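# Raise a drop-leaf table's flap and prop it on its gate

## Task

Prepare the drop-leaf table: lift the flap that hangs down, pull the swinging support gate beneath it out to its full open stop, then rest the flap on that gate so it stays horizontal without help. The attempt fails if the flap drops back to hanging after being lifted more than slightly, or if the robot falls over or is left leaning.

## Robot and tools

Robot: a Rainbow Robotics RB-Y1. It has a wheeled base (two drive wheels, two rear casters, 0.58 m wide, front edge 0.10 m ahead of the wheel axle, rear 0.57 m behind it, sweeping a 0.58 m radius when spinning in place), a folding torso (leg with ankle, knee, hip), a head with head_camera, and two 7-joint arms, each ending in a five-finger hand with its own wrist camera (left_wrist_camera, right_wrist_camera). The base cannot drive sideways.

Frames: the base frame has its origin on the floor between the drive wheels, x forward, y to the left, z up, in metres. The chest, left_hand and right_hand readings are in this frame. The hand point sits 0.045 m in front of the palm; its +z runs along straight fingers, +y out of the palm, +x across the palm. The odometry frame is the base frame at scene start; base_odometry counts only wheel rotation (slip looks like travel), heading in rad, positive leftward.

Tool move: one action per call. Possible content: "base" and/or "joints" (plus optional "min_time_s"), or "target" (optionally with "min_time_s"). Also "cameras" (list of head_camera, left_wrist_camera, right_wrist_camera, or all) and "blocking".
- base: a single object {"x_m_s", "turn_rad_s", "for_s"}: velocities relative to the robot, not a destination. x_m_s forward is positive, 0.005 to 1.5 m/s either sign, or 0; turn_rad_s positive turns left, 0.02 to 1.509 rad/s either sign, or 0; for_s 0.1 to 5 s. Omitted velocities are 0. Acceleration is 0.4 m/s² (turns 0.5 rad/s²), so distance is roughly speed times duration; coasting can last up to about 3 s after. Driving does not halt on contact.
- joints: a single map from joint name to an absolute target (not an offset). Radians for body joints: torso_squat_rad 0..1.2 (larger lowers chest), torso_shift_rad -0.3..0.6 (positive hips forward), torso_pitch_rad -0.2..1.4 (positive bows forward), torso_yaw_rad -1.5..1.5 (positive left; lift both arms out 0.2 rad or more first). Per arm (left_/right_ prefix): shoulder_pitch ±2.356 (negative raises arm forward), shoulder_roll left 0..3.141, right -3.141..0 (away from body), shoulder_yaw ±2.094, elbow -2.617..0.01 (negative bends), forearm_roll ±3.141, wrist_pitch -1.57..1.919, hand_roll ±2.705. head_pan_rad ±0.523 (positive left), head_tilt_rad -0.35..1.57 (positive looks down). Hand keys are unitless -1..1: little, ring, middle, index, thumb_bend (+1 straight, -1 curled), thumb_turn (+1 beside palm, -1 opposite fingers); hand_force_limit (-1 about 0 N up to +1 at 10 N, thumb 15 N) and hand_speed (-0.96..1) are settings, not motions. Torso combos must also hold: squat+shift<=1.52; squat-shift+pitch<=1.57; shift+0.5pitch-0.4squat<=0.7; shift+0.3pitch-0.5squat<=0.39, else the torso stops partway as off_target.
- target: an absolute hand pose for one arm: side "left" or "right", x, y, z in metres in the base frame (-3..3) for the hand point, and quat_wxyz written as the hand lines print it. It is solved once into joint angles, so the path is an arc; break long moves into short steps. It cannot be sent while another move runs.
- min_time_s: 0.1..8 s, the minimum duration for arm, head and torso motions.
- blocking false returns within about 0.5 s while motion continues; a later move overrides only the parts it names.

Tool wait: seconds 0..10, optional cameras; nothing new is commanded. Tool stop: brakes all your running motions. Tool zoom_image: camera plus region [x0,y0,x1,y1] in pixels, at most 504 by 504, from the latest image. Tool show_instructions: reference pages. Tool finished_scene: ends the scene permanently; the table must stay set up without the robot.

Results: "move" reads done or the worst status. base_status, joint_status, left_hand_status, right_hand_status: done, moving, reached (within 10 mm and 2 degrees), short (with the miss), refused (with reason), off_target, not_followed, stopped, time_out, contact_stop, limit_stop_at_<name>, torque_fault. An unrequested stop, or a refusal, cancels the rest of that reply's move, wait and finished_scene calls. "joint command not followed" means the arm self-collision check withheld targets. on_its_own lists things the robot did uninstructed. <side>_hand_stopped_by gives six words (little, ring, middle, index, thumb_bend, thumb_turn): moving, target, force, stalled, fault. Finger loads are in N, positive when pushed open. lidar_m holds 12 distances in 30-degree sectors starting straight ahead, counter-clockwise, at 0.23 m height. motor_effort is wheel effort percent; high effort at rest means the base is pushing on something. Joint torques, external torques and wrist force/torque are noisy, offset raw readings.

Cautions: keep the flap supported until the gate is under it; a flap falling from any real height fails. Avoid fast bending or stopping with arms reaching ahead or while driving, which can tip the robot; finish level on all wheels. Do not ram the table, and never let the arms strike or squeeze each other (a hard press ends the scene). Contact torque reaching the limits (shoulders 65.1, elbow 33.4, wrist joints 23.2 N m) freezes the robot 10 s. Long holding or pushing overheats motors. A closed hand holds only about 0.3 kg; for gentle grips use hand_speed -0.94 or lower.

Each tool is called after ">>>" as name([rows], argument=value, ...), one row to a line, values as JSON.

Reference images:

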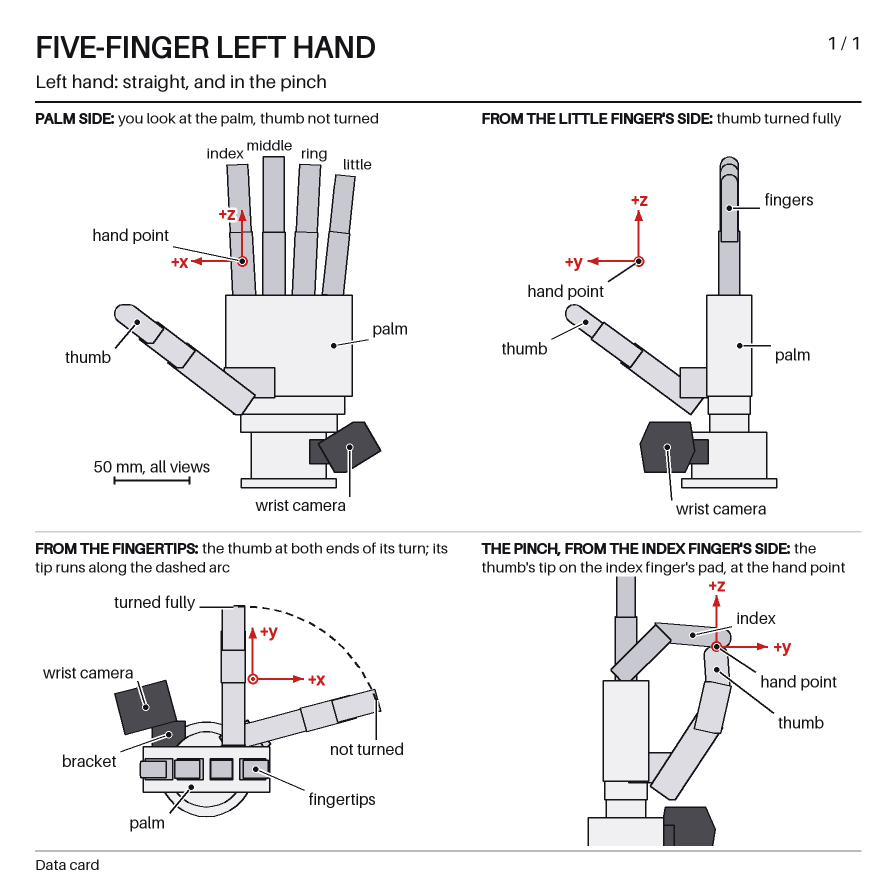

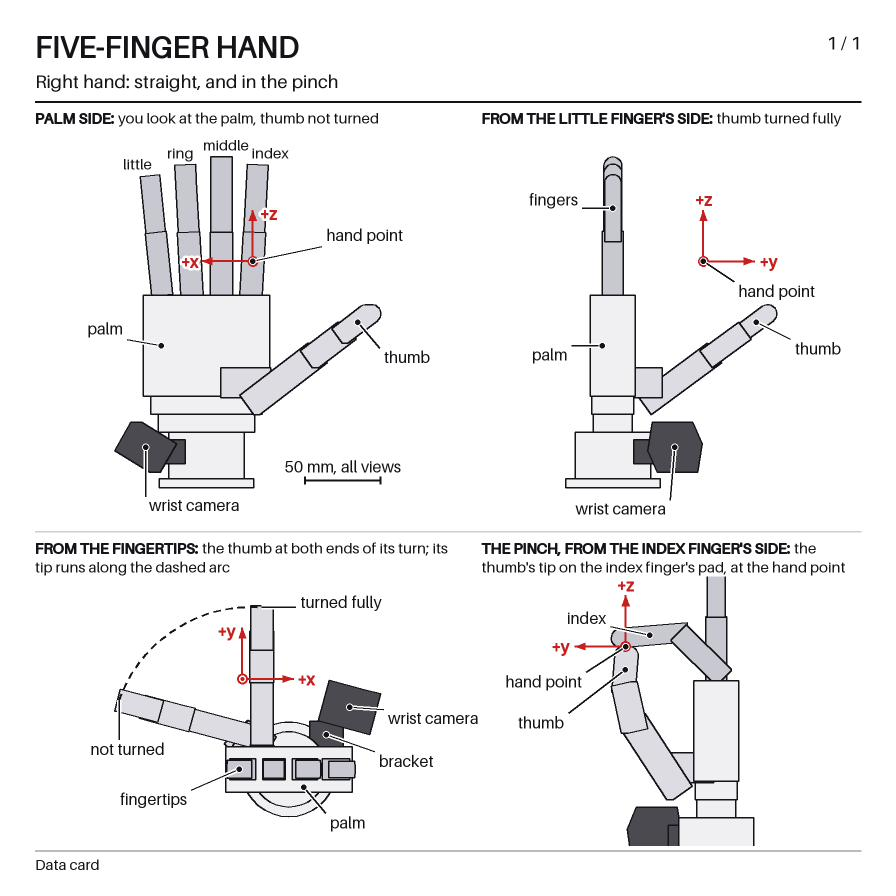

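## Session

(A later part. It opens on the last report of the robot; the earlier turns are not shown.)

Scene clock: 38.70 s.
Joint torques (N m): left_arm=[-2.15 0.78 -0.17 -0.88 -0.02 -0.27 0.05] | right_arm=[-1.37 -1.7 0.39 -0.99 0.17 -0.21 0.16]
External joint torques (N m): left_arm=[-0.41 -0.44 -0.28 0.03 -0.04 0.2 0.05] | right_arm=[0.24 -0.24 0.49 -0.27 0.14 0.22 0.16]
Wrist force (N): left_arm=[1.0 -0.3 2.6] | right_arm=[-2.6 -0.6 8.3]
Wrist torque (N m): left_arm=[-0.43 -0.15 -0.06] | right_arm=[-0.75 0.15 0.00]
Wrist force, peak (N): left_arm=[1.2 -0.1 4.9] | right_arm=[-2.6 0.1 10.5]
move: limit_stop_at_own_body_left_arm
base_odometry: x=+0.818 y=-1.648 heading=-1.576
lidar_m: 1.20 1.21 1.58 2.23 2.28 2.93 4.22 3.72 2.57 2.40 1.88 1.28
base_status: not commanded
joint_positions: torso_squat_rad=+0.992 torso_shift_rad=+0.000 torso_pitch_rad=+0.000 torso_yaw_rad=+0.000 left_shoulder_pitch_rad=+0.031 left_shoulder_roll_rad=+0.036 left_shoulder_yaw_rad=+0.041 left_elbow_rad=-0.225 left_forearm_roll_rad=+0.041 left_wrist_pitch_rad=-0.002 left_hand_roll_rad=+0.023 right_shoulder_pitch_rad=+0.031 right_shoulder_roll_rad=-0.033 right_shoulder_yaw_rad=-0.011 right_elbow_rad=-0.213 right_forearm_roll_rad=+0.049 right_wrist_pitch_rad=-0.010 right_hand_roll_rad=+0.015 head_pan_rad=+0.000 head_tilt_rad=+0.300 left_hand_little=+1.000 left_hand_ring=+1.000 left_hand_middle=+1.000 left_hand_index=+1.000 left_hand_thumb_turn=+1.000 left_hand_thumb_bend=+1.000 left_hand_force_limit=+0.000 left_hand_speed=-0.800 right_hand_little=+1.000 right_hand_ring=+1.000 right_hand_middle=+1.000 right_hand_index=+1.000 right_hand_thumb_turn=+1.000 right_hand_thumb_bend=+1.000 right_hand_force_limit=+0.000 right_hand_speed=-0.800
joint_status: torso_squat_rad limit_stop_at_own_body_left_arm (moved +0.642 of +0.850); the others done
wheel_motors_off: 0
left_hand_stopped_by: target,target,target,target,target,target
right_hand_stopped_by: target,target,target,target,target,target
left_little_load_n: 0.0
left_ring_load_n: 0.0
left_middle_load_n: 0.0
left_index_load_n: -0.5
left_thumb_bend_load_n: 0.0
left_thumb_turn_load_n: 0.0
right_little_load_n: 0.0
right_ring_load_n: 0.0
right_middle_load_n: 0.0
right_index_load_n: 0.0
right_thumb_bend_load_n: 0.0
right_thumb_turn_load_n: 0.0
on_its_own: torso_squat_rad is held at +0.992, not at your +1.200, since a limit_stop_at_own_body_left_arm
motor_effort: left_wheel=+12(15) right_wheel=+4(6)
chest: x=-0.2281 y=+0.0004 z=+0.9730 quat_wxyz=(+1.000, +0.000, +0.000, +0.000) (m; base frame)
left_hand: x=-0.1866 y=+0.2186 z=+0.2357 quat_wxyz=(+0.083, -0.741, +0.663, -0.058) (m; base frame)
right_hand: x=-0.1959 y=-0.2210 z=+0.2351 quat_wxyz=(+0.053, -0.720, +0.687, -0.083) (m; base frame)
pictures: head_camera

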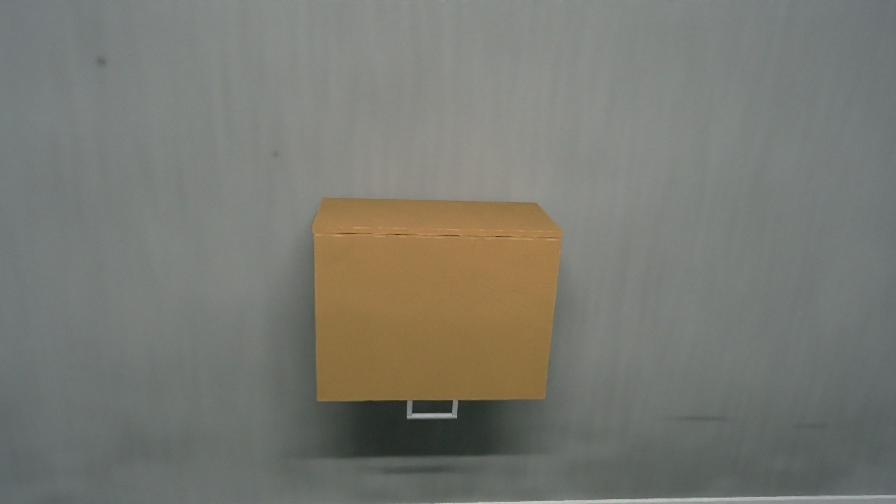

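>>> move(base={"x_m_s": 0.2, "for_s": 1.5}, joints={"torso_squat_rad": 0.9, "head_tilt_rad": 0.5}, cameras=["head_camera"])

>>> move(joints={"right_shoulder_roll_rad": -0.5, "right_elbow_rad": -1.5, "right_shoulder_pitch_rad": -0.3}, min_time_s=2, cameras=["head_camera", "right_wrist_camera"])

Scene clock: 43.13 s.
Joint torques (N m): left_arm=[-1.51 1.04 0.11 -0.68 0.09 -0.16 0.11] | right_arm=[-0.73 -1.85 -0.59 -0.5 0.3 -0.37 -0.1]
External joint torques (N m): left_arm=[0.21 -0.18 0 0.22 0.07 0.31 0.11] | right_arm=[0.87 -0.4 -0.49 0.22 0.26 0.06 -0.1]
Wrist force (N): left_arm=[0.8 -0.7 2.0] | right_arm=[-2.5 -0.9 8.7]
Wrist torque (N m): left_arm=[-0.44 -0.15 -0.06] | right_arm=[-0.83 0.12 0.03]
Wrist force, peak (N): left_arm=[0.8 -0.7 3.3] | right_arm=[-2.9 -0.5 8.9]
move: done
base_odometry: x=+0.817 y=-1.948 heading=-1.577
lidar_m: 0.90 0.92 1.19 2.26 2.29 2.95 4.49 3.72 2.55 2.38 1.42 0.97
base_status: done (sent for 1.5 of 1.5 s)
joint_positions: torso_squat_rad=+0.900 torso_shift_rad=+0.000 torso_pitch_rad=+0.000 torso_yaw_rad=+0.000 left_shoulder_pitch_rad=+0.031 left_shoulder_roll_rad=+0.036 left_shoulder_yaw_rad=+0.041 left_elbow_rad=-0.225 left_forearm_roll_rad=+0.041 left_wrist_pitch_rad=-0.002 left_hand_roll_rad=+0.023 right_shoulder_pitch_rad=+0.030 right_shoulder_roll_rad=-0.033 right_shoulder_yaw_rad=-0.011 right_elbow_rad=-0.213 right_forearm_roll_rad=+0.049 right_wrist_pitch_rad=-0.010 right_hand_roll_rad=+0.015 head_pan_rad=+0.000 head_tilt_rad=+0.500 left_hand_little=+1.000 left_hand_ring=+1.000 left_hand_middle=+1.000 left_hand_index=+1.000 left_hand_thumb_turn=+1.000 left_hand_thumb_bend=+1.000 left_hand_force_limit=+0.000 left_hand_speed=-0.800 right_hand_little=+1.000 right_hand_ring=+1.000 right_hand_middle=+1.000 right_hand_index=+1.000 right_hand_thumb_turn=+1.000 right_hand_thumb_bend=+1.000 right_hand_force_limit=+0.000 right_hand_speed=-0.800
joint_status: all done
wheel_motors_off: 0
left_hand_stopped_by: target,target,target,target,target,target
right_hand_stopped_by: target,target,target,target,target,target
left_little_load_n: 0.0
left_ring_load_n: 0.0
left_middle_load_n: 0.0
left_index_load_n: 0.0
left_thumb_bend_load_n: 0.0
left_thumb_turn_load_n: 0.0
right_little_load_n: 0.0
right_ring_load_n: 0.0
right_middle_load_n: 0.0
right_index_load_n: 0.0
right_thumb_bend_load_n: 0.0
right_thumb_turn_load_n: 0.0
motor_effort: left_wheel=-7(34) right_wheel=+9(34)
chest: x=-0.2279 y=+0.0005 z=+1.0251 quat_wxyz=(+1.000, +0.000, +0.000, +0.000) (m; base frame)
left_hand: x=-0.1867 y=+0.2187 z=+0.2878 quat_wxyz=(+0.083, -0.741, +0.664, -0.058) (m; base frame)
right_hand: x=-0.1959 y=-0.2210 z=+0.2871 quat_wxyz=(+0.053, -0.720, +0.687, -0.083) (m; base frame)
pictures: head_camera

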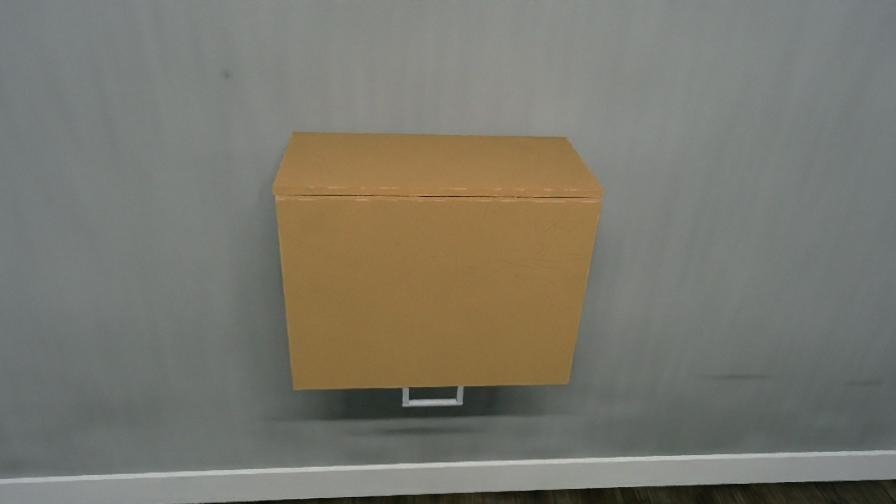

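Scene clock: 45.43 s.
Joint torques (N m): left_arm=[-1.4 1.18 0.34 -0.58 0.02 0.02 0.03] | right_arm=[-16.4 -11.94 -6.06 -9.76 0.13 -1.62 0]
External joint torques (N m): left_arm=[0.32 -0.04 0.24 0.32 0 0.5 0.03] | right_arm=[0.22 -1.54 -0.43 -0.36 -0.01 0.13 -0.01]
Wrist force (N): left_arm=[1.0 -0.5 2.3] | right_arm=[-5.3 3.2 1.7]
Wrist torque (N m): left_arm=[-0.42 -0.15 -0.05] | right_arm=[-0.17 0.55 -0.06]
Wrist force, peak (N): left_arm=[1.1 -0.5 3.1] | right_arm=[-3.4 1.0 8.6]
move: done
base_odometry: x=+0.817 y=-1.948 heading=-1.577
lidar_m: 0.90 0.93 1.20 2.26 2.30 2.96 4.51 3.70 2.55 2.39 1.41 0.96
base_status: not commanded
joint_positions: torso_squat_rad=+0.900 torso_shift_rad=+0.000 torso_pitch_rad=+0.000 torso_yaw_rad=+0.000 left_shoulder_pitch_rad=+0.031 left_shoulder_roll_rad=+0.036 left_shoulder_yaw_rad=+0.041 left_elbow_rad=-0.225 left_forearm_roll_rad=+0.041 left_wrist_pitch_rad=-0.002 left_hand_roll_rad=+0.023 right_shoulder_pitch_rad=-0.300 right_shoulder_roll_rad=-0.500 right_shoulder_yaw_rad=-0.011 right_elbow_rad=-1.500 right_forearm_roll_rad=+0.049 right_wrist_pitch_rad=-0.010 right_hand_roll_rad=+0.015 head_pan_rad=+0.000 head_tilt_rad=+0.500 left_hand_little=+1.000 left_hand_ring=+1.000 left_hand_middle=+1.000 left_hand_index=+1.000 left_hand_thumb_turn=+1.000 left_hand_thumb_bend=+1.000 left_hand_force_limit=+0.000 left_hand_speed=-0.800 right_hand_little=+1.000 right_hand_ring=+1.000 right_hand_middle=+1.000 right_hand_index=+1.000 right_hand_thumb_turn=+1.000 right_hand_thumb_bend=+1.000 right_hand_force_limit=+0.000 right_hand_speed=-0.800
joint_status: all done
wheel_motors_off: 0
left_hand_stopped_by: target,target,target,target,target,target
right_hand_stopped_by: target,target,target,target,target,target
left_little_load_n: 0.0
left_ring_load_n: 0.0
left_middle_load_n: 0.0
left_index_load_n: 0.0
left_thumb_bend_load_n: 0.0
left_thumb_turn_load_n: 0.0
right_little_load_n: 0.0
right_ring_load_n: 0.0
right_middle_load_n: 0.0
right_index_load_n: 0.0
right_thumb_bend_load_n: 0.0
right_thumb_turn_load_n: 0.0
motor_effort: left_wheel=-8(8) right_wheel=+9(10)
chest: x=-0.2279 y=+0.0005 z=+1.0251 quat_wxyz=(+1.000, +0.000, +0.000, +0.000) (m; base frame)
left_hand: x=-0.1867 y=+0.2187 z=+0.2878 quat_wxyz=(+0.083, -0.741, +0.664, -0.058) (m; base frame)
right_hand: x=+0.4230 y=-0.3321 z=+0.9123 quat_wxyz=(+0.399, -0.553, +0.280, -0.675) (m; base frame)
pictures: head_camera, right_wrist_camera

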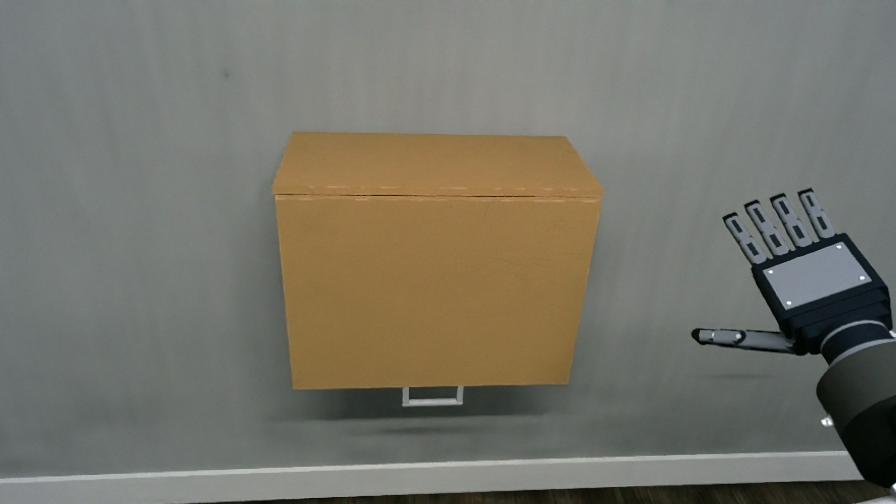

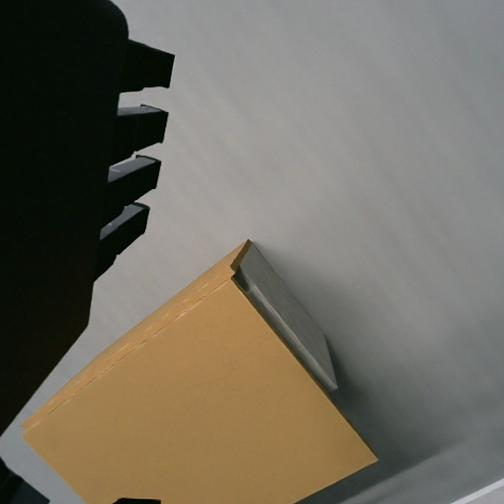

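>>> zoom_image(camera="right_wrist_camera", region=[200, 220, 420, 504])

>>> move(target={"side": "right", "x": 0.40, "y": -0.42, "z": 0.60, "quat_wxyz": [0.399, -0.553, 0.280, -0.675]}, min_time_s=2, cameras=["head_camera", "right_wrist_camera"])

Scaled by 1.775 from the camera's 504x504 image, which has a finer 720x720 frame.

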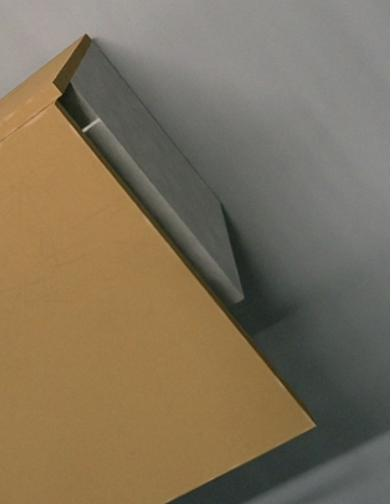

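Scene clock: 49.37 s.
Joint torques (N m): left_arm=[-1.43 0.82 0 -0.84 -0.01 -0.21 0.08] | right_arm=[-20.63 -10.23 -1.9 -7.27 0 -1.72 0.26]
External joint torques (N m): left_arm=[0.29 -0.4 -0.11 0.06 -0.02 0.26 0.08] | right_arm=[-0.69 0.7 -1.1 0.73 -0.02 0.2 0.25]
Wrist force (N): left_arm=[0.7 -1.0 2.7] | right_arm=[-4.8 2.8 5.1]
Wrist torque (N m): left_arm=[-0.55 -0.13 -0.07] | right_arm=[-0.36 0.33 0.11]
Wrist force, peak (N): left_arm=[0.9 -0.3 3.7] | right_arm=[-5.5 2.6 5.6]
move: short
base_odometry: x=+0.817 y=-1.948 heading=-1.577
lidar_m: 0.90 0.93 1.19 2.26 2.31 2.94 4.51 3.70 2.55 2.38 1.42 0.96
base_status: not commanded
joint_positions: torso_squat_rad=+0.900 torso_shift_rad=+0.000 torso_pitch_rad=+0.000 torso_yaw_rad=+0.000 left_shoulder_pitch_rad=+0.031 left_shoulder_roll_rad=+0.036 left_shoulder_yaw_rad=+0.041 left_elbow_rad=-0.225 left_forearm_roll_rad=+0.041 left_wrist_pitch_rad=-0.002 left_hand_roll_rad=+0.023 right_shoulder_pitch_rad=-0.678 right_shoulder_roll_rad=-0.361 right_shoulder_yaw_rad=-0.109 right_elbow_rad=-0.267 right_forearm_roll_rad=-0.007 right_wrist_pitch_rad=-0.245 right_hand_roll_rad=+0.330 head_pan_rad=+0.000 head_tilt_rad=+0.500 left_hand_little=+1.000 left_hand_ring=+1.000 left_hand_middle=+1.000 left_hand_index=+1.000 left_hand_thumb_turn=+1.000 left_hand_thumb_bend=+1.000 left_hand_force_limit=+0.000 left_hand_speed=-0.800 right_hand_little=+1.000 right_hand_ring=+1.000 right_hand_middle=+1.000 right_hand_index=+1.000 right_hand_thumb_turn=+1.000 right_hand_thumb_bend=+1.000 right_hand_force_limit=+0.000 right_hand_speed=-0.800
joint_status: all done
wheel_motors_off: 0
left_hand_stopped_by: target,target,target,target,target,target
right_hand_stopped_by: target,target,target,target,target,target
left_little_load_n: 0.0
left_ring_load_n: 0.0
left_middle_load_n: 0.0
left_index_load_n: 0.0
left_thumb_bend_load_n: 0.0
left_thumb_turn_load_n: -0.5
right_little_load_n: 0.0
right_ring_load_n: 0.0
right_middle_load_n: 0.0
right_index_load_n: 0.0
right_thumb_bend_load_n: 0.0
right_thumb_turn_load_n: 0.0
motor_effort: left_wheel=-8(8) right_wheel=+9(10)
chest: x=-0.2279 y=+0.0005 z=+1.0251 quat_wxyz=(+1.000, +0.000, +0.000, +0.000) (m; base frame)
left_hand: x=-0.1867 y=+0.2187 z=+0.2878 quat_wxyz=(+0.083, -0.741, +0.664, -0.058) (m; base frame)
right_hand: x=+0.3911 y=-0.4172 z=+0.6078 quat_wxyz=(+0.210, -0.686, +0.440, -0.540) (m; base frame)
right_hand_status: short (checked arc, as near as the solve gets, planned for 2.0 s): 12 mm and 35.9 deg off.
pictures: head_camera, right_wrist_camera

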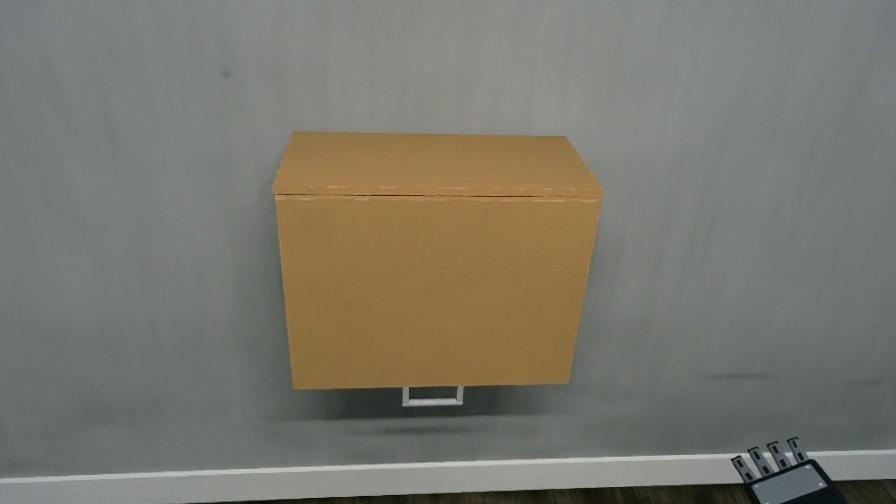

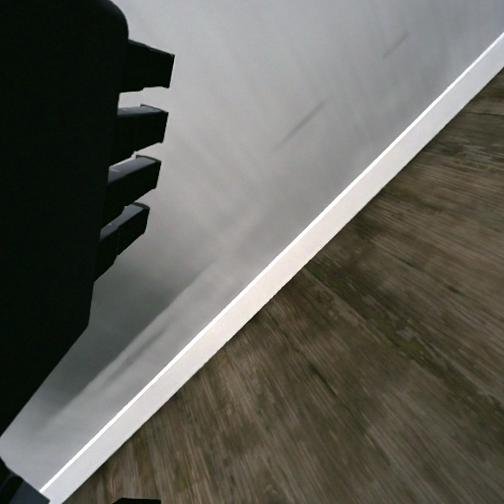

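>>> move(joints={"torso_squat_rad": 1.2, "left_shoulder_roll_rad": 0.4, "left_elbow_rad": -1.5}, min_time_s=2.5, cameras=[])

>>> move(target={"side": "right", "x": 0.35, "y": -0.38, "z": 0.50, "quat_wxyz": [0.7398, -0.3728, 0.3663, -0.4278]}, min_time_s=2.5, cameras=["head_camera", "right_wrist_camera"])

Scene clock: 55.10 s.
Joint torques (N m): left_arm=[-10.71 7.89 4.14 -9.37 0.04 -1.42 0.04] | right_arm=[-21.25 -10.58 -1.7 -7.29 0.16 -1.72 0.18]
External joint torques (N m): left_arm=[-0.18 -0.23 -0.51 0.13 -0.06 0.5 0.05] | right_arm=[-1.3 0.36 -0.9 0.71 0.15 0.2 0.17]
Wrist force (N): left_arm=[2.7 3.6 -2.7] | right_arm=[-5.0 2.4 5.0]
Wrist torque (N m): left_arm=[0.10 -0.41 -0.10] | right_arm=[-0.42 0.37 0.05]
Wrist force, peak (N): left_arm=[2.6 4.3 -2.5] | right_arm=[-5.6 2.8 5.7]
move: done
base_odometry: x=+0.817 y=-1.948 heading=-1.577
lidar_m: 0.90 0.92 1.20 2.25 2.31 2.96 4.50 3.70 2.55 2.37 1.42 0.96
base_status: not commanded
joint_positions: torso_squat_rad=+1.200 torso_shift_rad=+0.000 torso_pitch_rad=+0.000 torso_yaw_rad=+0.000 left_shoulder_pitch_rad=+0.031 left_shoulder_roll_rad=+0.400 left_shoulder_yaw_rad=+0.041 left_elbow_rad=-1.500 left_forearm_roll_rad=+0.041 left_wrist_pitch_rad=-0.002 left_hand_roll_rad=+0.023 right_shoulder_pitch_rad=-0.678 right_shoulder_roll_rad=-0.361 right_shoulder_yaw_rad=-0.109 right_elbow_rad=-0.267 right_forearm_roll_rad=-0.007 right_wrist_pitch_rad=-0.245 right_hand_roll_rad=+0.330 head_pan_rad=+0.000 head_tilt_rad=+0.500 left_hand_little=+1.000 left_hand_ring=+1.000 left_hand_middle=+1.000 left_hand_index=+1.000 left_hand_thumb_turn=+1.000 left_hand_thumb_bend=+1.000 left_hand_force_limit=+0.000 left_hand_speed=-0.800 right_hand_little=+1.000 right_hand_ring=+1.000 right_hand_middle=+1.000 right_hand_index=+1.000 right_hand_thumb_turn=+1.000 right_hand_thumb_bend=+1.000 right_hand_force_limit=+0.000 right_hand_speed=-0.800
joint_status: all done
wheel_motors_off: 0
left_hand_stopped_by: target,target,target,target,target,target
right_hand_stopped_by: target,target,target,target,target,target
left_little_load_n: 0.0
left_ring_load_n: 0.0
left_middle_load_n: -0.5
left_index_load_n: 0.0
left_thumb_bend_load_n: 0.0
left_thumb_turn_load_n: -0.5
right_little_load_n: 0.0
right_ring_load_n: 0.0
right_middle_load_n: 0.0
right_index_load_n: 0.0
right_thumb_bend_load_n: 0.0
right_thumb_turn_load_n: -0.5
motor_effort: left_wheel=-8(8) right_wheel=+9(9)
chest: x=-0.2281 y=+0.0003 z=+0.8436 quat_wxyz=(+1.000, +0.000, +0.000, +0.000) (m; base frame)
left_hand: x=+0.3166 y=+0.3718 z=+0.5329 quat_wxyz=(+0.569, -0.446, +0.582, -0.372) (m; base frame)
right_hand: x=+0.3910 y=-0.4174 z=+0.4265 quat_wxyz=(+0.210, -0.686, +0.440, -0.541) (m; base frame)
pictures: none
No camera images: "cameras" was empty.

Scene clock: 57.93 s.
Joint torques (N m): left_arm=[-10.46 8.56 4.07 -9.37 0.06 -1.5 0.16] | right_arm=[-15.12 -15.47 -0.65 -5.81 -0.74 -1.83 0.03]
External joint torques (N m): left_arm=[0.07 0.43 -0.58 0.13 -0.04 0.42 0.17] | right_arm=[0.55 -2.87 1.32 0.22 -0.1 0.06 0.04]
Wrist force (N): left_arm=[2.1 3.6 -3.0] | right_arm=[-0.9 3.9 2.5]
Wrist torque (N m): left_arm=[0.10 -0.37 -0.13] | right_arm=[-0.19 0.22 0.12]
Wrist force, peak (N): left_arm=[2.8 3.9 -2.8] | right_arm=[-5.7 2.9 5.0]
move: short
base_odometry: x=+0.817 y=-1.948 heading=-1.577
lidar_m: 0.90 0.92 1.20 2.26 2.30 2.95 4.49 3.69 2.54 2.38 1.42 0.96
base_status: not commanded
joint_positions: torso_squat_rad=+1.200 torso_shift_rad=+0.000 torso_pitch_rad=+0.000 torso_yaw_rad=+0.000 left_shoulder_pitch_rad=+0.031 left_shoulder_roll_rad=+0.400 left_shoulder_yaw_rad=+0.041 left_elbow_rad=-1.500 left_forearm_roll_rad=+0.041 left_wrist_pitch_rad=-0.002 left_hand_roll_rad=+0.023 right_shoulder_pitch_rad=-0.465 right_shoulder_roll_rad=-0.467 right_shoulder_yaw_rad=+0.061 right_elbow_rad=-0.267 right_forearm_roll_rad=-0.041 right_wrist_pitch_rad=-0.922 right_hand_roll_rad=-0.673 head_pan_rad=+0.000 head_tilt_rad=+0.500 left_hand_little=+1.000 left_hand_ring=+1.000 left_hand_middle=+1.000 left_hand_index=+1.000 left_hand_thumb_turn=+1.000 left_hand_thumb_bend=+1.000 left_hand_force_limit=+0.000 left_hand_speed=-0.800 right_hand_little=+1.000 right_hand_ring=+1.000 right_hand_middle=+1.000 right_hand_index=+1.000 right_hand_thumb_turn=+1.000 right_hand_thumb_bend=+1.000 right_hand_force_limit=+0.000 right_hand_speed=-0.800
joint_status: all done
wheel_motors_off: 0
left_hand_stopped_by: target,target,target,target,target,target
right_hand_stopped_by: target,target,target,target,target,target
left_little_load_n: 0.0
left_ring_load_n: 0.0
left_middle_load_n: 0.0
left_index_load_n: -0.5
left_thumb_bend_load_n: 0.0
left_thumb_turn_load_n: 0.0
right_little_load_n: 0.0
right_ring_load_n: 0.0
right_middle_load_n: 0.0
right_index_load_n: 0.0
right_thumb_bend_load_n: 0.0
right_thumb_turn_load_n: 0.0
motor_effort: left_wheel=-8(8) right_wheel=+9(9)
chest: x=-0.2281 y=+0.0003 z=+0.8436 quat_wxyz=(+1.000, +0.000, +0.000, +0.000) (m; base frame)
left_hand: x=+0.3166 y=+0.3718 z=+0.5329 quat_wxyz=(+0.569, -0.446, +0.582, -0.372) (m; base frame)
right_hand: x=+0.3497 y=-0.3795 z=+0.5008 quat_wxyz=(+0.576, -0.427, +0.525, -0.459) (m; base frame)
right_hand_status: short (checked arc, as near as the solve gets, planned for 2.5 s): 1 mm and 27.1 deg off. The place is met; only the turn is off.
pictures: head_camera, right_wrist_camera

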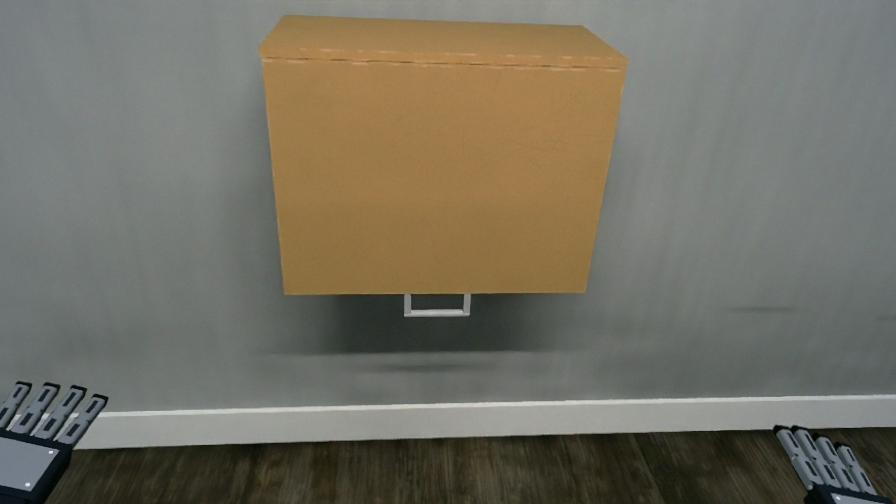

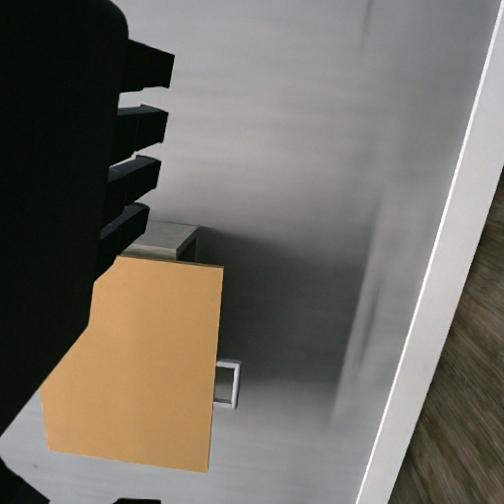

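>>> zoom_image(camera="right_wrist_camera", region=[90, 200, 270, 420])

Scaled by 2.291 from the camera's 504x504 image, which has a finer 720x720 frame.

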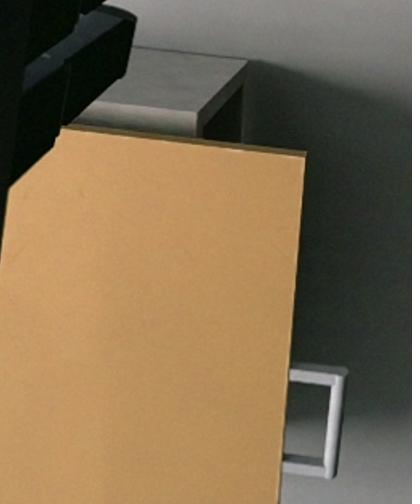

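>>> move(base={"x_m_s": 0.2, "for_s": 1.05}, joints={"head_tilt_rad": 0.7}, cameras=["all"])

Scene clock: 69.43 s.
Joint torques (N m): left_arm=[-10.26 8.16 4.23 -9.53 0.05 -1.38 -0.02] | right_arm=[-15.94 -13.98 -0.66 -5.72 -1.05 -1.83 -0.24]
External joint torques (N m): left_arm=[0.27 0.03 -0.42 -0.03 -0.04 0.53 -0.02] | right_arm=[-0.27 -1.38 1.31 0.31 -0.41 0.06 -0.23]
Wrist force (N): left_arm=[2.6 3.7 -3.0] | right_arm=[-1.0 4.1 2.6]
Wrist torque (N m): left_arm=[0.14 -0.43 -0.10] | right_arm=[-0.13 0.20 0.12]
Wrist force, peak (N): left_arm=[2.5 4.1 -3.1] | right_arm=[-1.4 4.4 3.3]
move: done
base_odometry: x=+0.815 y=-2.162 heading=-1.578
lidar_m: 0.68 0.70 0.91 2.04 2.32 2.98 4.72 3.68 2.54 2.37 1.08 0.74
base_status: done (sent for 1.07 of 1.07 s)
joint_positions: torso_squat_rad=+1.200 torso_shift_rad=+0.000 torso_pitch_rad=+0.000 torso_yaw_rad=+0.000 left_shoulder_pitch_rad=+0.031 left_shoulder_roll_rad=+0.400 left_shoulder_yaw_rad=+0.041 left_elbow_rad=-1.500 left_forearm_roll_rad=+0.041 left_wrist_pitch_rad=-0.002 left_hand_roll_rad=+0.023 right_shoulder_pitch_rad=-0.465 right_shoulder_roll_rad=-0.467 right_shoulder_yaw_rad=+0.061 right_elbow_rad=-0.267 right_forearm_roll_rad=-0.041 right_wrist_pitch_rad=-0.922 right_hand_roll_rad=-0.673 head_pan_rad=+0.000 head_tilt_rad=+0.700 left_hand_little=+1.000 left_hand_ring=+1.000 left_hand_middle=+1.000 left_hand_index=+1.000 left_hand_thumb_turn=+1.000 left_hand_thumb_bend=+1.000 left_hand_force_limit=+0.000 left_hand_speed=-0.800 right_hand_little=+1.000 right_hand_ring=+1.000 right_hand_middle=+1.000 right_hand_index=+1.000 right_hand_thumb_turn=+1.000 right_hand_thumb_bend=+1.000 right_hand_force_limit=+0.000 right_hand_speed=-0.800
joint_status: all done
wheel_motors_off: 0
left_hand_stopped_by: target,target,target,target,target,target
right_hand_stopped_by: target,target,target,target,target,target
left_little_load_n: 0.0
left_ring_load_n: 0.0
left_middle_load_n: 0.0
left_index_load_n: 0.0
left_thumb_bend_load_n: 0.0
left_thumb_turn_load_n: 0.0
right_little_load_n: 0.0
right_ring_load_n: 0.0
right_middle_load_n: 0.0
right_index_load_n: 0.0
right_thumb_bend_load_n: 0.0
right_thumb_turn_load_n: 0.0
motor_effort: left_wheel=-7(18) right_wheel=+8(28)
chest: x=-0.2280 y=+0.0003 z=+0.8436 quat_wxyz=(+1.000, +0.000, +0.000, +0.000) (m; base frame)
left_hand: x=+0.3166 y=+0.3717 z=+0.5328 quat_wxyz=(+0.569, -0.446, +0.582, -0.372) (m; base frame)
right_hand: x=+0.3497 y=-0.3796 z=+0.5005 quat_wxyz=(+0.576, -0.427, +0.525, -0.459) (m; base frame)
pictures: head_camera, left_wrist_camera, right_wrist_camera

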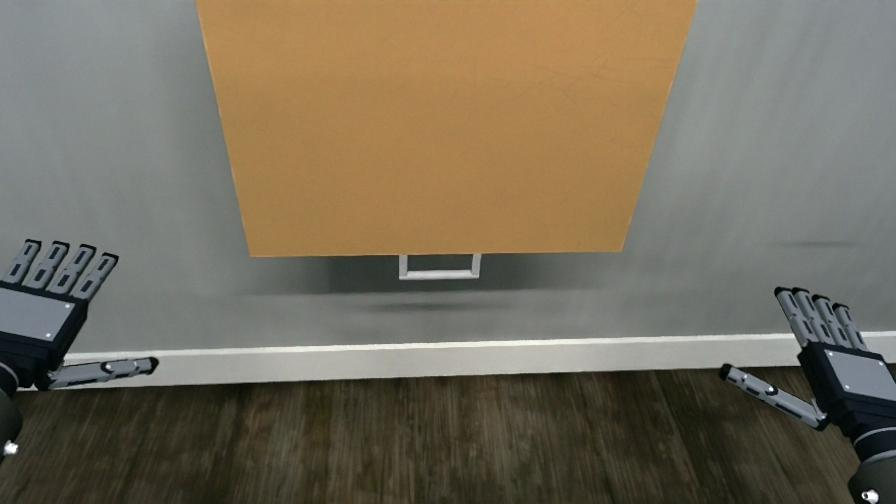

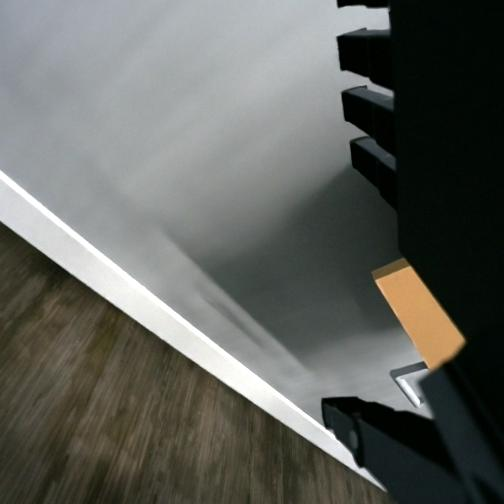

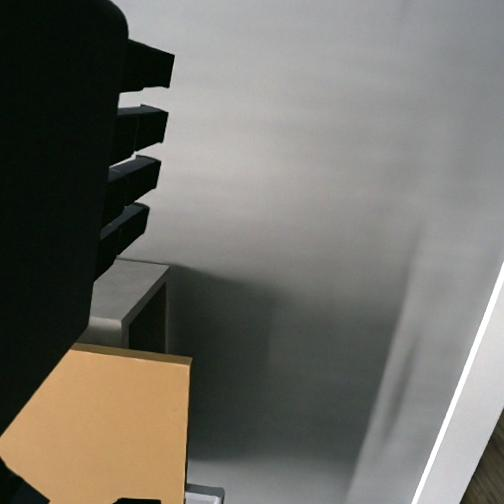

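>>> move(base={"turn_rad_s": 0.1, "for_s": 1.05}, cameras=["head_camera"])

>>> zoom_image(camera="head_camera", region=[200, 200, 650, 400])

Scene clock: 79.23 s.
Joint torques (N m): left_arm=[-10.1 8.11 4.28 -9.05 0.04 -1.48 0] | right_arm=[-15.84 -14.78 -1.36 -5.93 -0.69 -1.91 -0.22]
External joint torques (N m): left_arm=[0.43 -0.01 -0.37 0.45 -0.06 0.44 0] | right_arm=[-0.17 -2.18 0.61 0.1 -0.05 -0.02 -0.21]
Wrist force (N): left_arm=[2.8 3.6 -2.8] | right_arm=[-1.0 3.8 2.7]
Wrist torque (N m): left_arm=[0.10 -0.45 -0.11] | right_arm=[-0.20 0.19 0.11]
Wrist force, peak (N): left_arm=[2.9 3.9 -2.9] | right_arm=[-0.8 4.6 3.2]
move: done
base_odometry: x=+0.815 y=-2.162 heading=-1.472
lidar_m: 0.68 0.71 1.01 2.28 2.38 3.30 4.70 3.30 2.46 2.37 0.97 0.71
base_status: done (sent for 1.07 of 1.07 s)
joint_positions: torso_squat_rad=+1.200 torso_shift_rad=+0.000 torso_pitch_rad=+0.000 torso_yaw_rad=+0.000 left_shoulder_pitch_rad=+0.031 left_shoulder_roll_rad=+0.400 left_shoulder_yaw_rad=+0.041 left_elbow_rad=-1.500 left_forearm_roll_rad=+0.041 left_wrist_pitch_rad=-0.002 left_hand_roll_rad=+0.023 right_shoulder_pitch_rad=-0.465 right_shoulder_roll_rad=-0.467 right_shoulder_yaw_rad=+0.061 right_elbow_rad=-0.267 right_forearm_roll_rad=-0.041 right_wrist_pitch_rad=-0.922 right_hand_roll_rad=-0.673 head_pan_rad=+0.000 head_tilt_rad=+0.700 left_hand_little=+1.000 left_hand_ring=+1.000 left_hand_middle=+1.000 left_hand_index=+1.000 left_hand_thumb_turn=+1.000 left_hand_thumb_bend=+1.000 left_hand_force_limit=+0.000 left_hand_speed=-0.800 right_hand_little=+1.000 right_hand_ring=+1.000 right_hand_middle=+1.000 right_hand_index=+1.000 right_hand_thumb_turn=+1.000 right_hand_thumb_bend=+1.000 right_hand_force_limit=+0.000 right_hand_speed=-0.800
joint_status: not commanded
wheel_motors_off: 0
left_hand_stopped_by: target,target,target,target,target,target
right_hand_stopped_by: target,target,target,target,target,target
left_little_load_n: 0.0
left_ring_load_n: 0.0
left_middle_load_n: 0.0
left_index_load_n: 0.0
left_thumb_bend_load_n: 0.0
left_thumb_turn_load_n: 0.0
right_little_load_n: 0.0
right_ring_load_n: 0.0
right_middle_load_n: 0.0
right_index_load_n: 0.0
right_thumb_bend_load_n: 0.0
right_thumb_turn_load_n: -0.5
motor_effort: left_wheel=-14(25) right_wheel=+0(25)
chest: x=-0.2280 y=+0.0003 z=+0.8436 quat_wxyz=(+1.000, +0.000, +0.000, +0.000) (m; base frame)
left_hand: x=+0.3166 y=+0.3717 z=+0.5328 quat_wxyz=(+0.569, -0.446, +0.582, -0.372) (m; base frame)
right_hand: x=+0.3497 y=-0.3796 z=+0.5006 quat_wxyz=(+0.576, -0.427, +0.525, -0.459) (m; base frame)
pictures: head_camera

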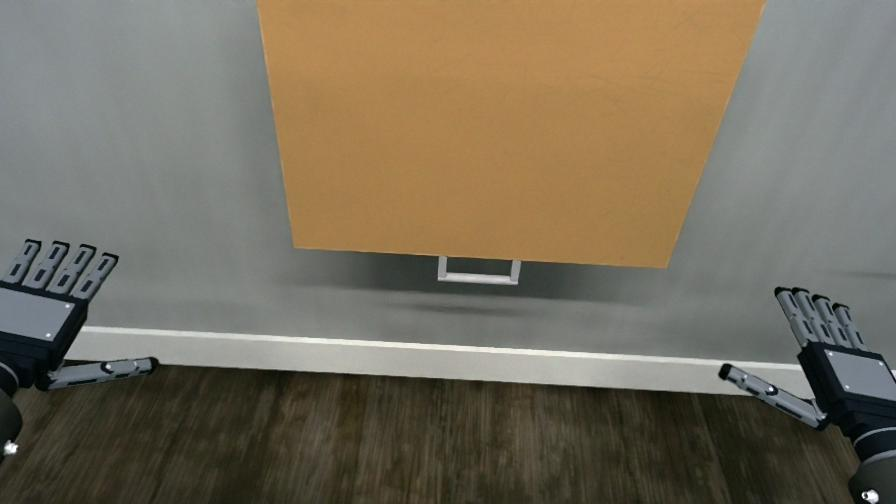

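Scaled by 1.120 from the camera's 896x504 image, which has a finer 1280x720 frame.

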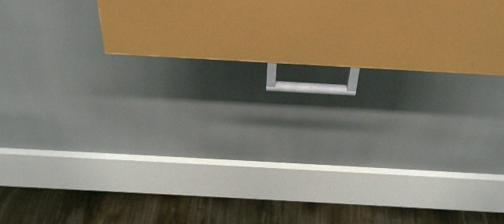

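>>> move(joints={"left_shoulder_pitch_rad": -0.465, "left_shoulder_roll_rad": 0.5, "left_shoulder_yaw_rad": -0.061, "left_elbow_rad": -0.5, "left_forearm_roll_rad": 0.04, "left_wrist_pitch_rad": -0.922, "left_hand_roll_rad": 0.95}, min_time_s=2, cameras=["left_wrist_camera", "head_camera"])

Scene clock: 84.10 s.
Joint torques (N m): left_arm=[-16.3 11.66 2.7 -6.31 0.82 -1.38 0.02] | right_arm=[-16.29 -14.1 -0.68 -6.02 -0.83 -1.8 0.06]
External joint torques (N m): left_arm=[-0.12 -0.12 -0.45 0.78 -0.02 0.31 0] | right_arm=[-0.62 -1.51 1.29 0.02 -0.19 0.1 0.07]
Wrist force (N): left_arm=[-1.9 3.1 -4.4] | right_arm=[-1.0 4.1 2.2]
Wrist torque (N m): left_arm=[0.16 -0.14 -0.23] | right_arm=[-0.12 0.23 0.11]
Wrist force, peak (N): left_arm=[-1.5 3.4 -4.9] | right_arm=[-1.0 4.8 3.1]
move: done
base_odometry: x=+0.815 y=-2.162 heading=-1.472
lidar_m: 0.69 0.72 1.01 2.27 2.37 3.29 4.70 3.30 2.44 2.37 0.97 0.71
base_status: not commanded
joint_positions: torso_squat_rad=+1.200 torso_shift_rad=+0.000 torso_pitch_rad=+0.000 torso_yaw_rad=+0.000 left_shoulder_pitch_rad=-0.465 left_shoulder_roll_rad=+0.500 left_shoulder_yaw_rad=-0.061 left_elbow_rad=-0.500 left_forearm_roll_rad=+0.040 left_wrist_pitch_rad=-0.922 left_hand_roll_rad=+0.950 right_shoulder_pitch_rad=-0.465 right_shoulder_roll_rad=-0.467 right_shoulder_yaw_rad=+0.061 right_elbow_rad=-0.267 right_forearm_roll_rad=-0.041 right_wrist_pitch_rad=-0.922 right_hand_roll_rad=-0.673 head_pan_rad=+0.000 head_tilt_rad=+0.700 left_hand_little=+1.000 left_hand_ring=+1.000 left_hand_middle=+1.000 left_hand_index=+1.000 left_hand_thumb_turn=+1.000 left_hand_thumb_bend=+1.000 left_hand_force_limit=+0.000 left_hand_speed=-0.800 right_hand_little=+1.000 right_hand_ring=+1.000 right_hand_middle=+1.000 right_hand_index=+1.000 right_hand_thumb_turn=+1.000 right_hand_thumb_bend=+1.000 right_hand_force_limit=+0.000 right_hand_speed=-0.800
joint_status: all done
wheel_motors_off: 0
left_hand_stopped_by: target,target,target,target,target,target
right_hand_stopped_by: target,target,target,target,target,target
left_little_load_n: 0.0
left_ring_load_n: 0.0
left_middle_load_n: 0.0
left_index_load_n: 0.0
left_thumb_bend_load_n: 0.0
left_thumb_turn_load_n: 0.0
right_little_load_n: -0.5
right_ring_load_n: 0.0
right_middle_load_n: 0.0
right_index_load_n: 0.0
right_thumb_bend_load_n: 0.0
right_thumb_turn_load_n: 0.0
motor_effort: left_wheel=-14(15) right_wheel=+0(1)
chest: x=-0.2280 y=+0.0003 z=+0.8436 quat_wxyz=(+1.000, +0.000, +0.000, +0.000) (m; base frame)
left_hand: x=+0.3826 y=+0.3372 z=+0.6122 quat_wxyz=(+0.387, -0.486, +0.346, -0.703) (m; base frame)
right_hand: x=+0.3497 y=-0.3796 z=+0.5006 quat_wxyz=(+0.576, -0.427, +0.525, -0.459) (m; base frame)
pictures: head_camera, left_wrist_camera

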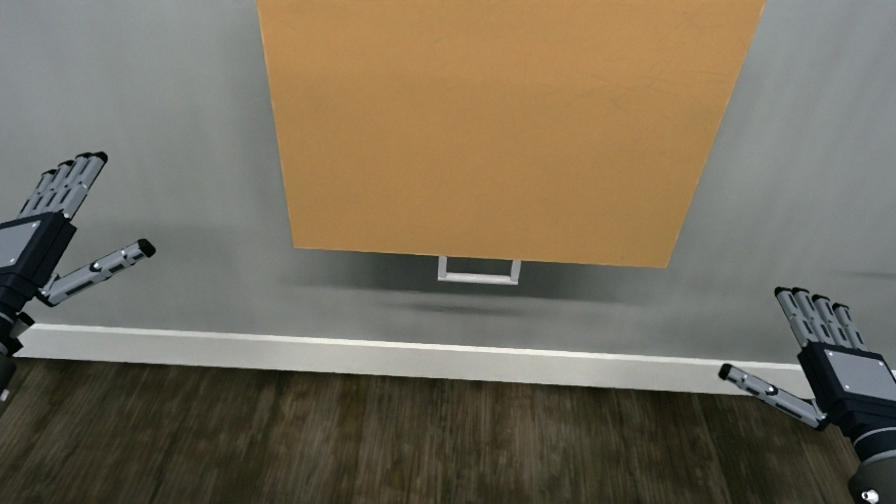

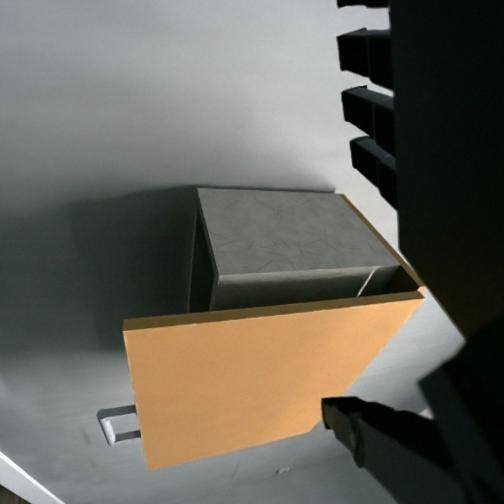

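>>> zoom_image(camera="left_wrist_camera", region=[100, 170, 440, 480])

>>> zoom_image(camera="left_wrist_camera", region=[290, 240, 440, 330])

Scaled by 1.482 from the camera's 504x504 image, which has a finer 720x720 frame.

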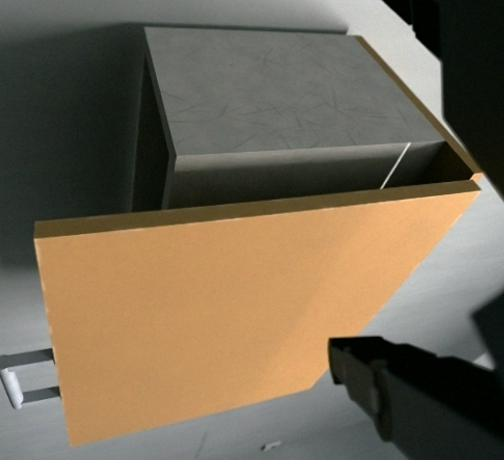

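Scaled by 3.360 from the camera's 504x504 image, which has a finer 720x720 frame.

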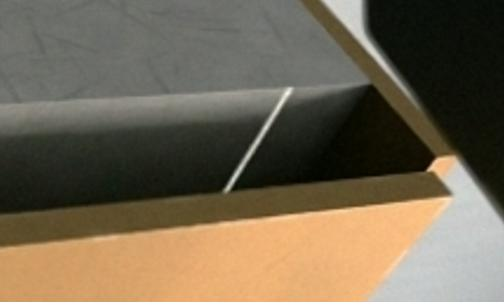

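>>> move(joints={"torso_pitch_rad": 0.3, "head_tilt_rad": 0.5, "right_shoulder_pitch_rad": 0.1, "right_shoulder_roll_rad": -0.5, "right_elbow_rad": -1.2, "right_forearm_roll_rad": 0.0, "right_wrist_pitch_rad": 0.0, "right_hand_roll_rad": 0.0}, min_time_s=2.5, cameras=["left_wrist_camera", "head_camera"])

Scene clock: 89.90 s.
Joint torques (N m): left_arm=[-9.89 11.83 2.03 -4.83 0.86 -1.34 0.15] | right_arm=[0.57 -12.38 -5.14 -6.6 0.46 -0.83 -0.04]
External joint torques (N m): left_arm=[-0.33 0.11 -1.04 0.43 0.06 0.49 0.14] | right_arm=[0.96 -1.7 -0.2 -1.05 0.36 0.46 -0.05]
Wrist force (N): left_arm=[-2.1 3.0 -3.0] | right_arm=[-4.5 1.7 6.9]
Wrist torque (N m): left_arm=[0.08 -0.08 -0.23] | right_arm=[-0.58 0.27 0.08]
Wrist force, peak (N): left_arm=[-2.0 3.3 -4.9] | right_arm=[-4.8 2.0 7.3]
move: done
base_odometry: x=+0.815 y=-2.162 heading=-1.472
lidar_m: 0.68 0.73 1.01 2.27 2.37 3.29 4.71 3.31 2.45 2.37 0.96 0.71
base_status: not commanded
joint_positions: torso_squat_rad=+1.200 torso_shift_rad=+0.000 torso_pitch_rad=+0.300 torso_yaw_rad=+0.000 left_shoulder_pitch_rad=-0.465 left_shoulder_roll_rad=+0.500 left_shoulder_yaw_rad=-0.061 left_elbow_rad=-0.500 left_forearm_roll_rad=+0.040 left_wrist_pitch_rad=-0.922 left_hand_roll_rad=+0.950 right_shoulder_pitch_rad=+0.100 right_shoulder_roll_rad=-0.500 right_shoulder_yaw_rad=+0.061 right_elbow_rad=-1.200 right_forearm_roll_rad=+0.000 right_wrist_pitch_rad=+0.000 right_hand_roll_rad=+0.000 head_pan_rad=+0.000 head_tilt_rad=+0.500 left_hand_little=+1.000 left_hand_ring=+1.000 left_hand_middle=+1.000 left_hand_index=+1.000 left_hand_thumb_turn=+1.000 left_hand_thumb_bend=+1.000 left_hand_force_limit=+0.000 left_hand_speed=-0.800 right_hand_little=+1.000 right_hand_ring=+1.000 right_hand_middle=+1.000 right_hand_index=+1.000 right_hand_thumb_turn=+1.000 right_hand_thumb_bend=+1.000 right_hand_force_limit=+0.000 right_hand_speed=-0.800
joint_status: all done
wheel_motors_off: 0
left_hand_stopped_by: target,target,target,target,target,target
right_hand_stopped_by: target,target,target,target,target,target
left_little_load_n: -0.5
left_ring_load_n: -0.5
left_middle_load_n: 0.0
left_index_load_n: 0.0
left_thumb_bend_load_n: 0.0
left_thumb_turn_load_n: -0.5
right_little_load_n: 0.0
right_ring_load_n: 0.0
right_middle_load_n: 0.0
right_index_load_n: 0.0
right_thumb_bend_load_n: 0.0
right_thumb_turn_load_n: 0.0
motor_effort: left_wheel=-14(15) right_wheel=+0(1)
chest: x=-0.1366 y=+0.0003 z=+0.8298 quat_wxyz=(+0.989, +0.000, +0.149, +0.000) (m; base frame)
left_hand: x=+0.3785 y=+0.3370 z=+0.4283 quat_wxyz=(+0.331, -0.586, +0.400, -0.623) (m; base frame)
right_hand: x=+0.1361 y=-0.4475 z=+0.2441 quat_wxyz=(+0.146, -0.765, +0.503, -0.376) (m; base frame)
pictures: head_camera, left_wrist_camera

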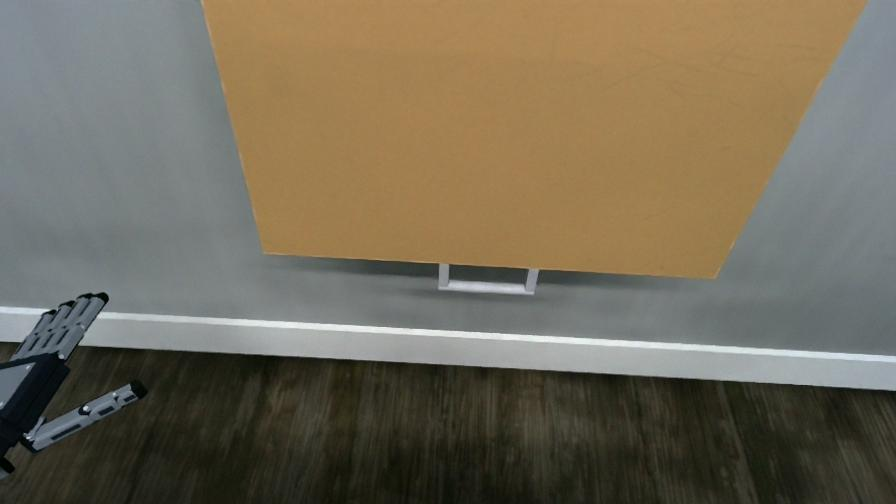

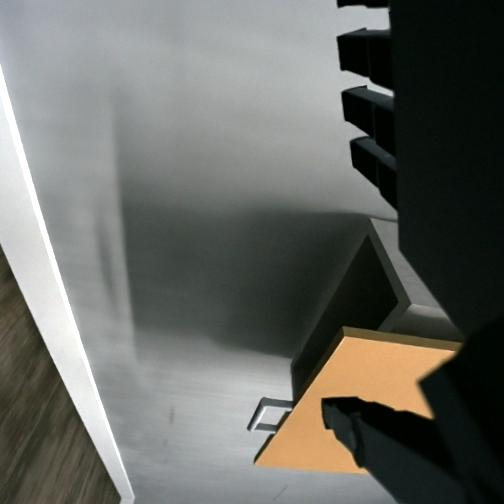

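>>> zoom_image(camera="left_wrist_camera", region=[230, 200, 470, 480])

Scaled by 1.800 from the camera's 504x504 image, which has a finer 720x720 frame.

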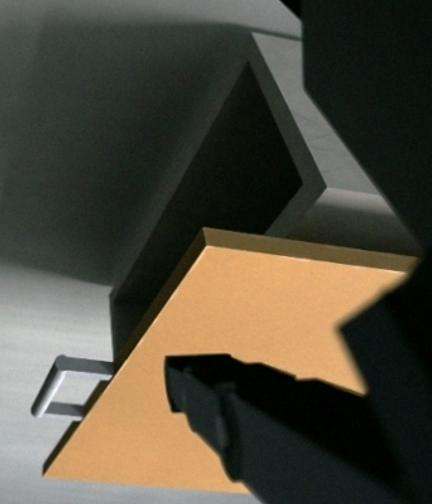

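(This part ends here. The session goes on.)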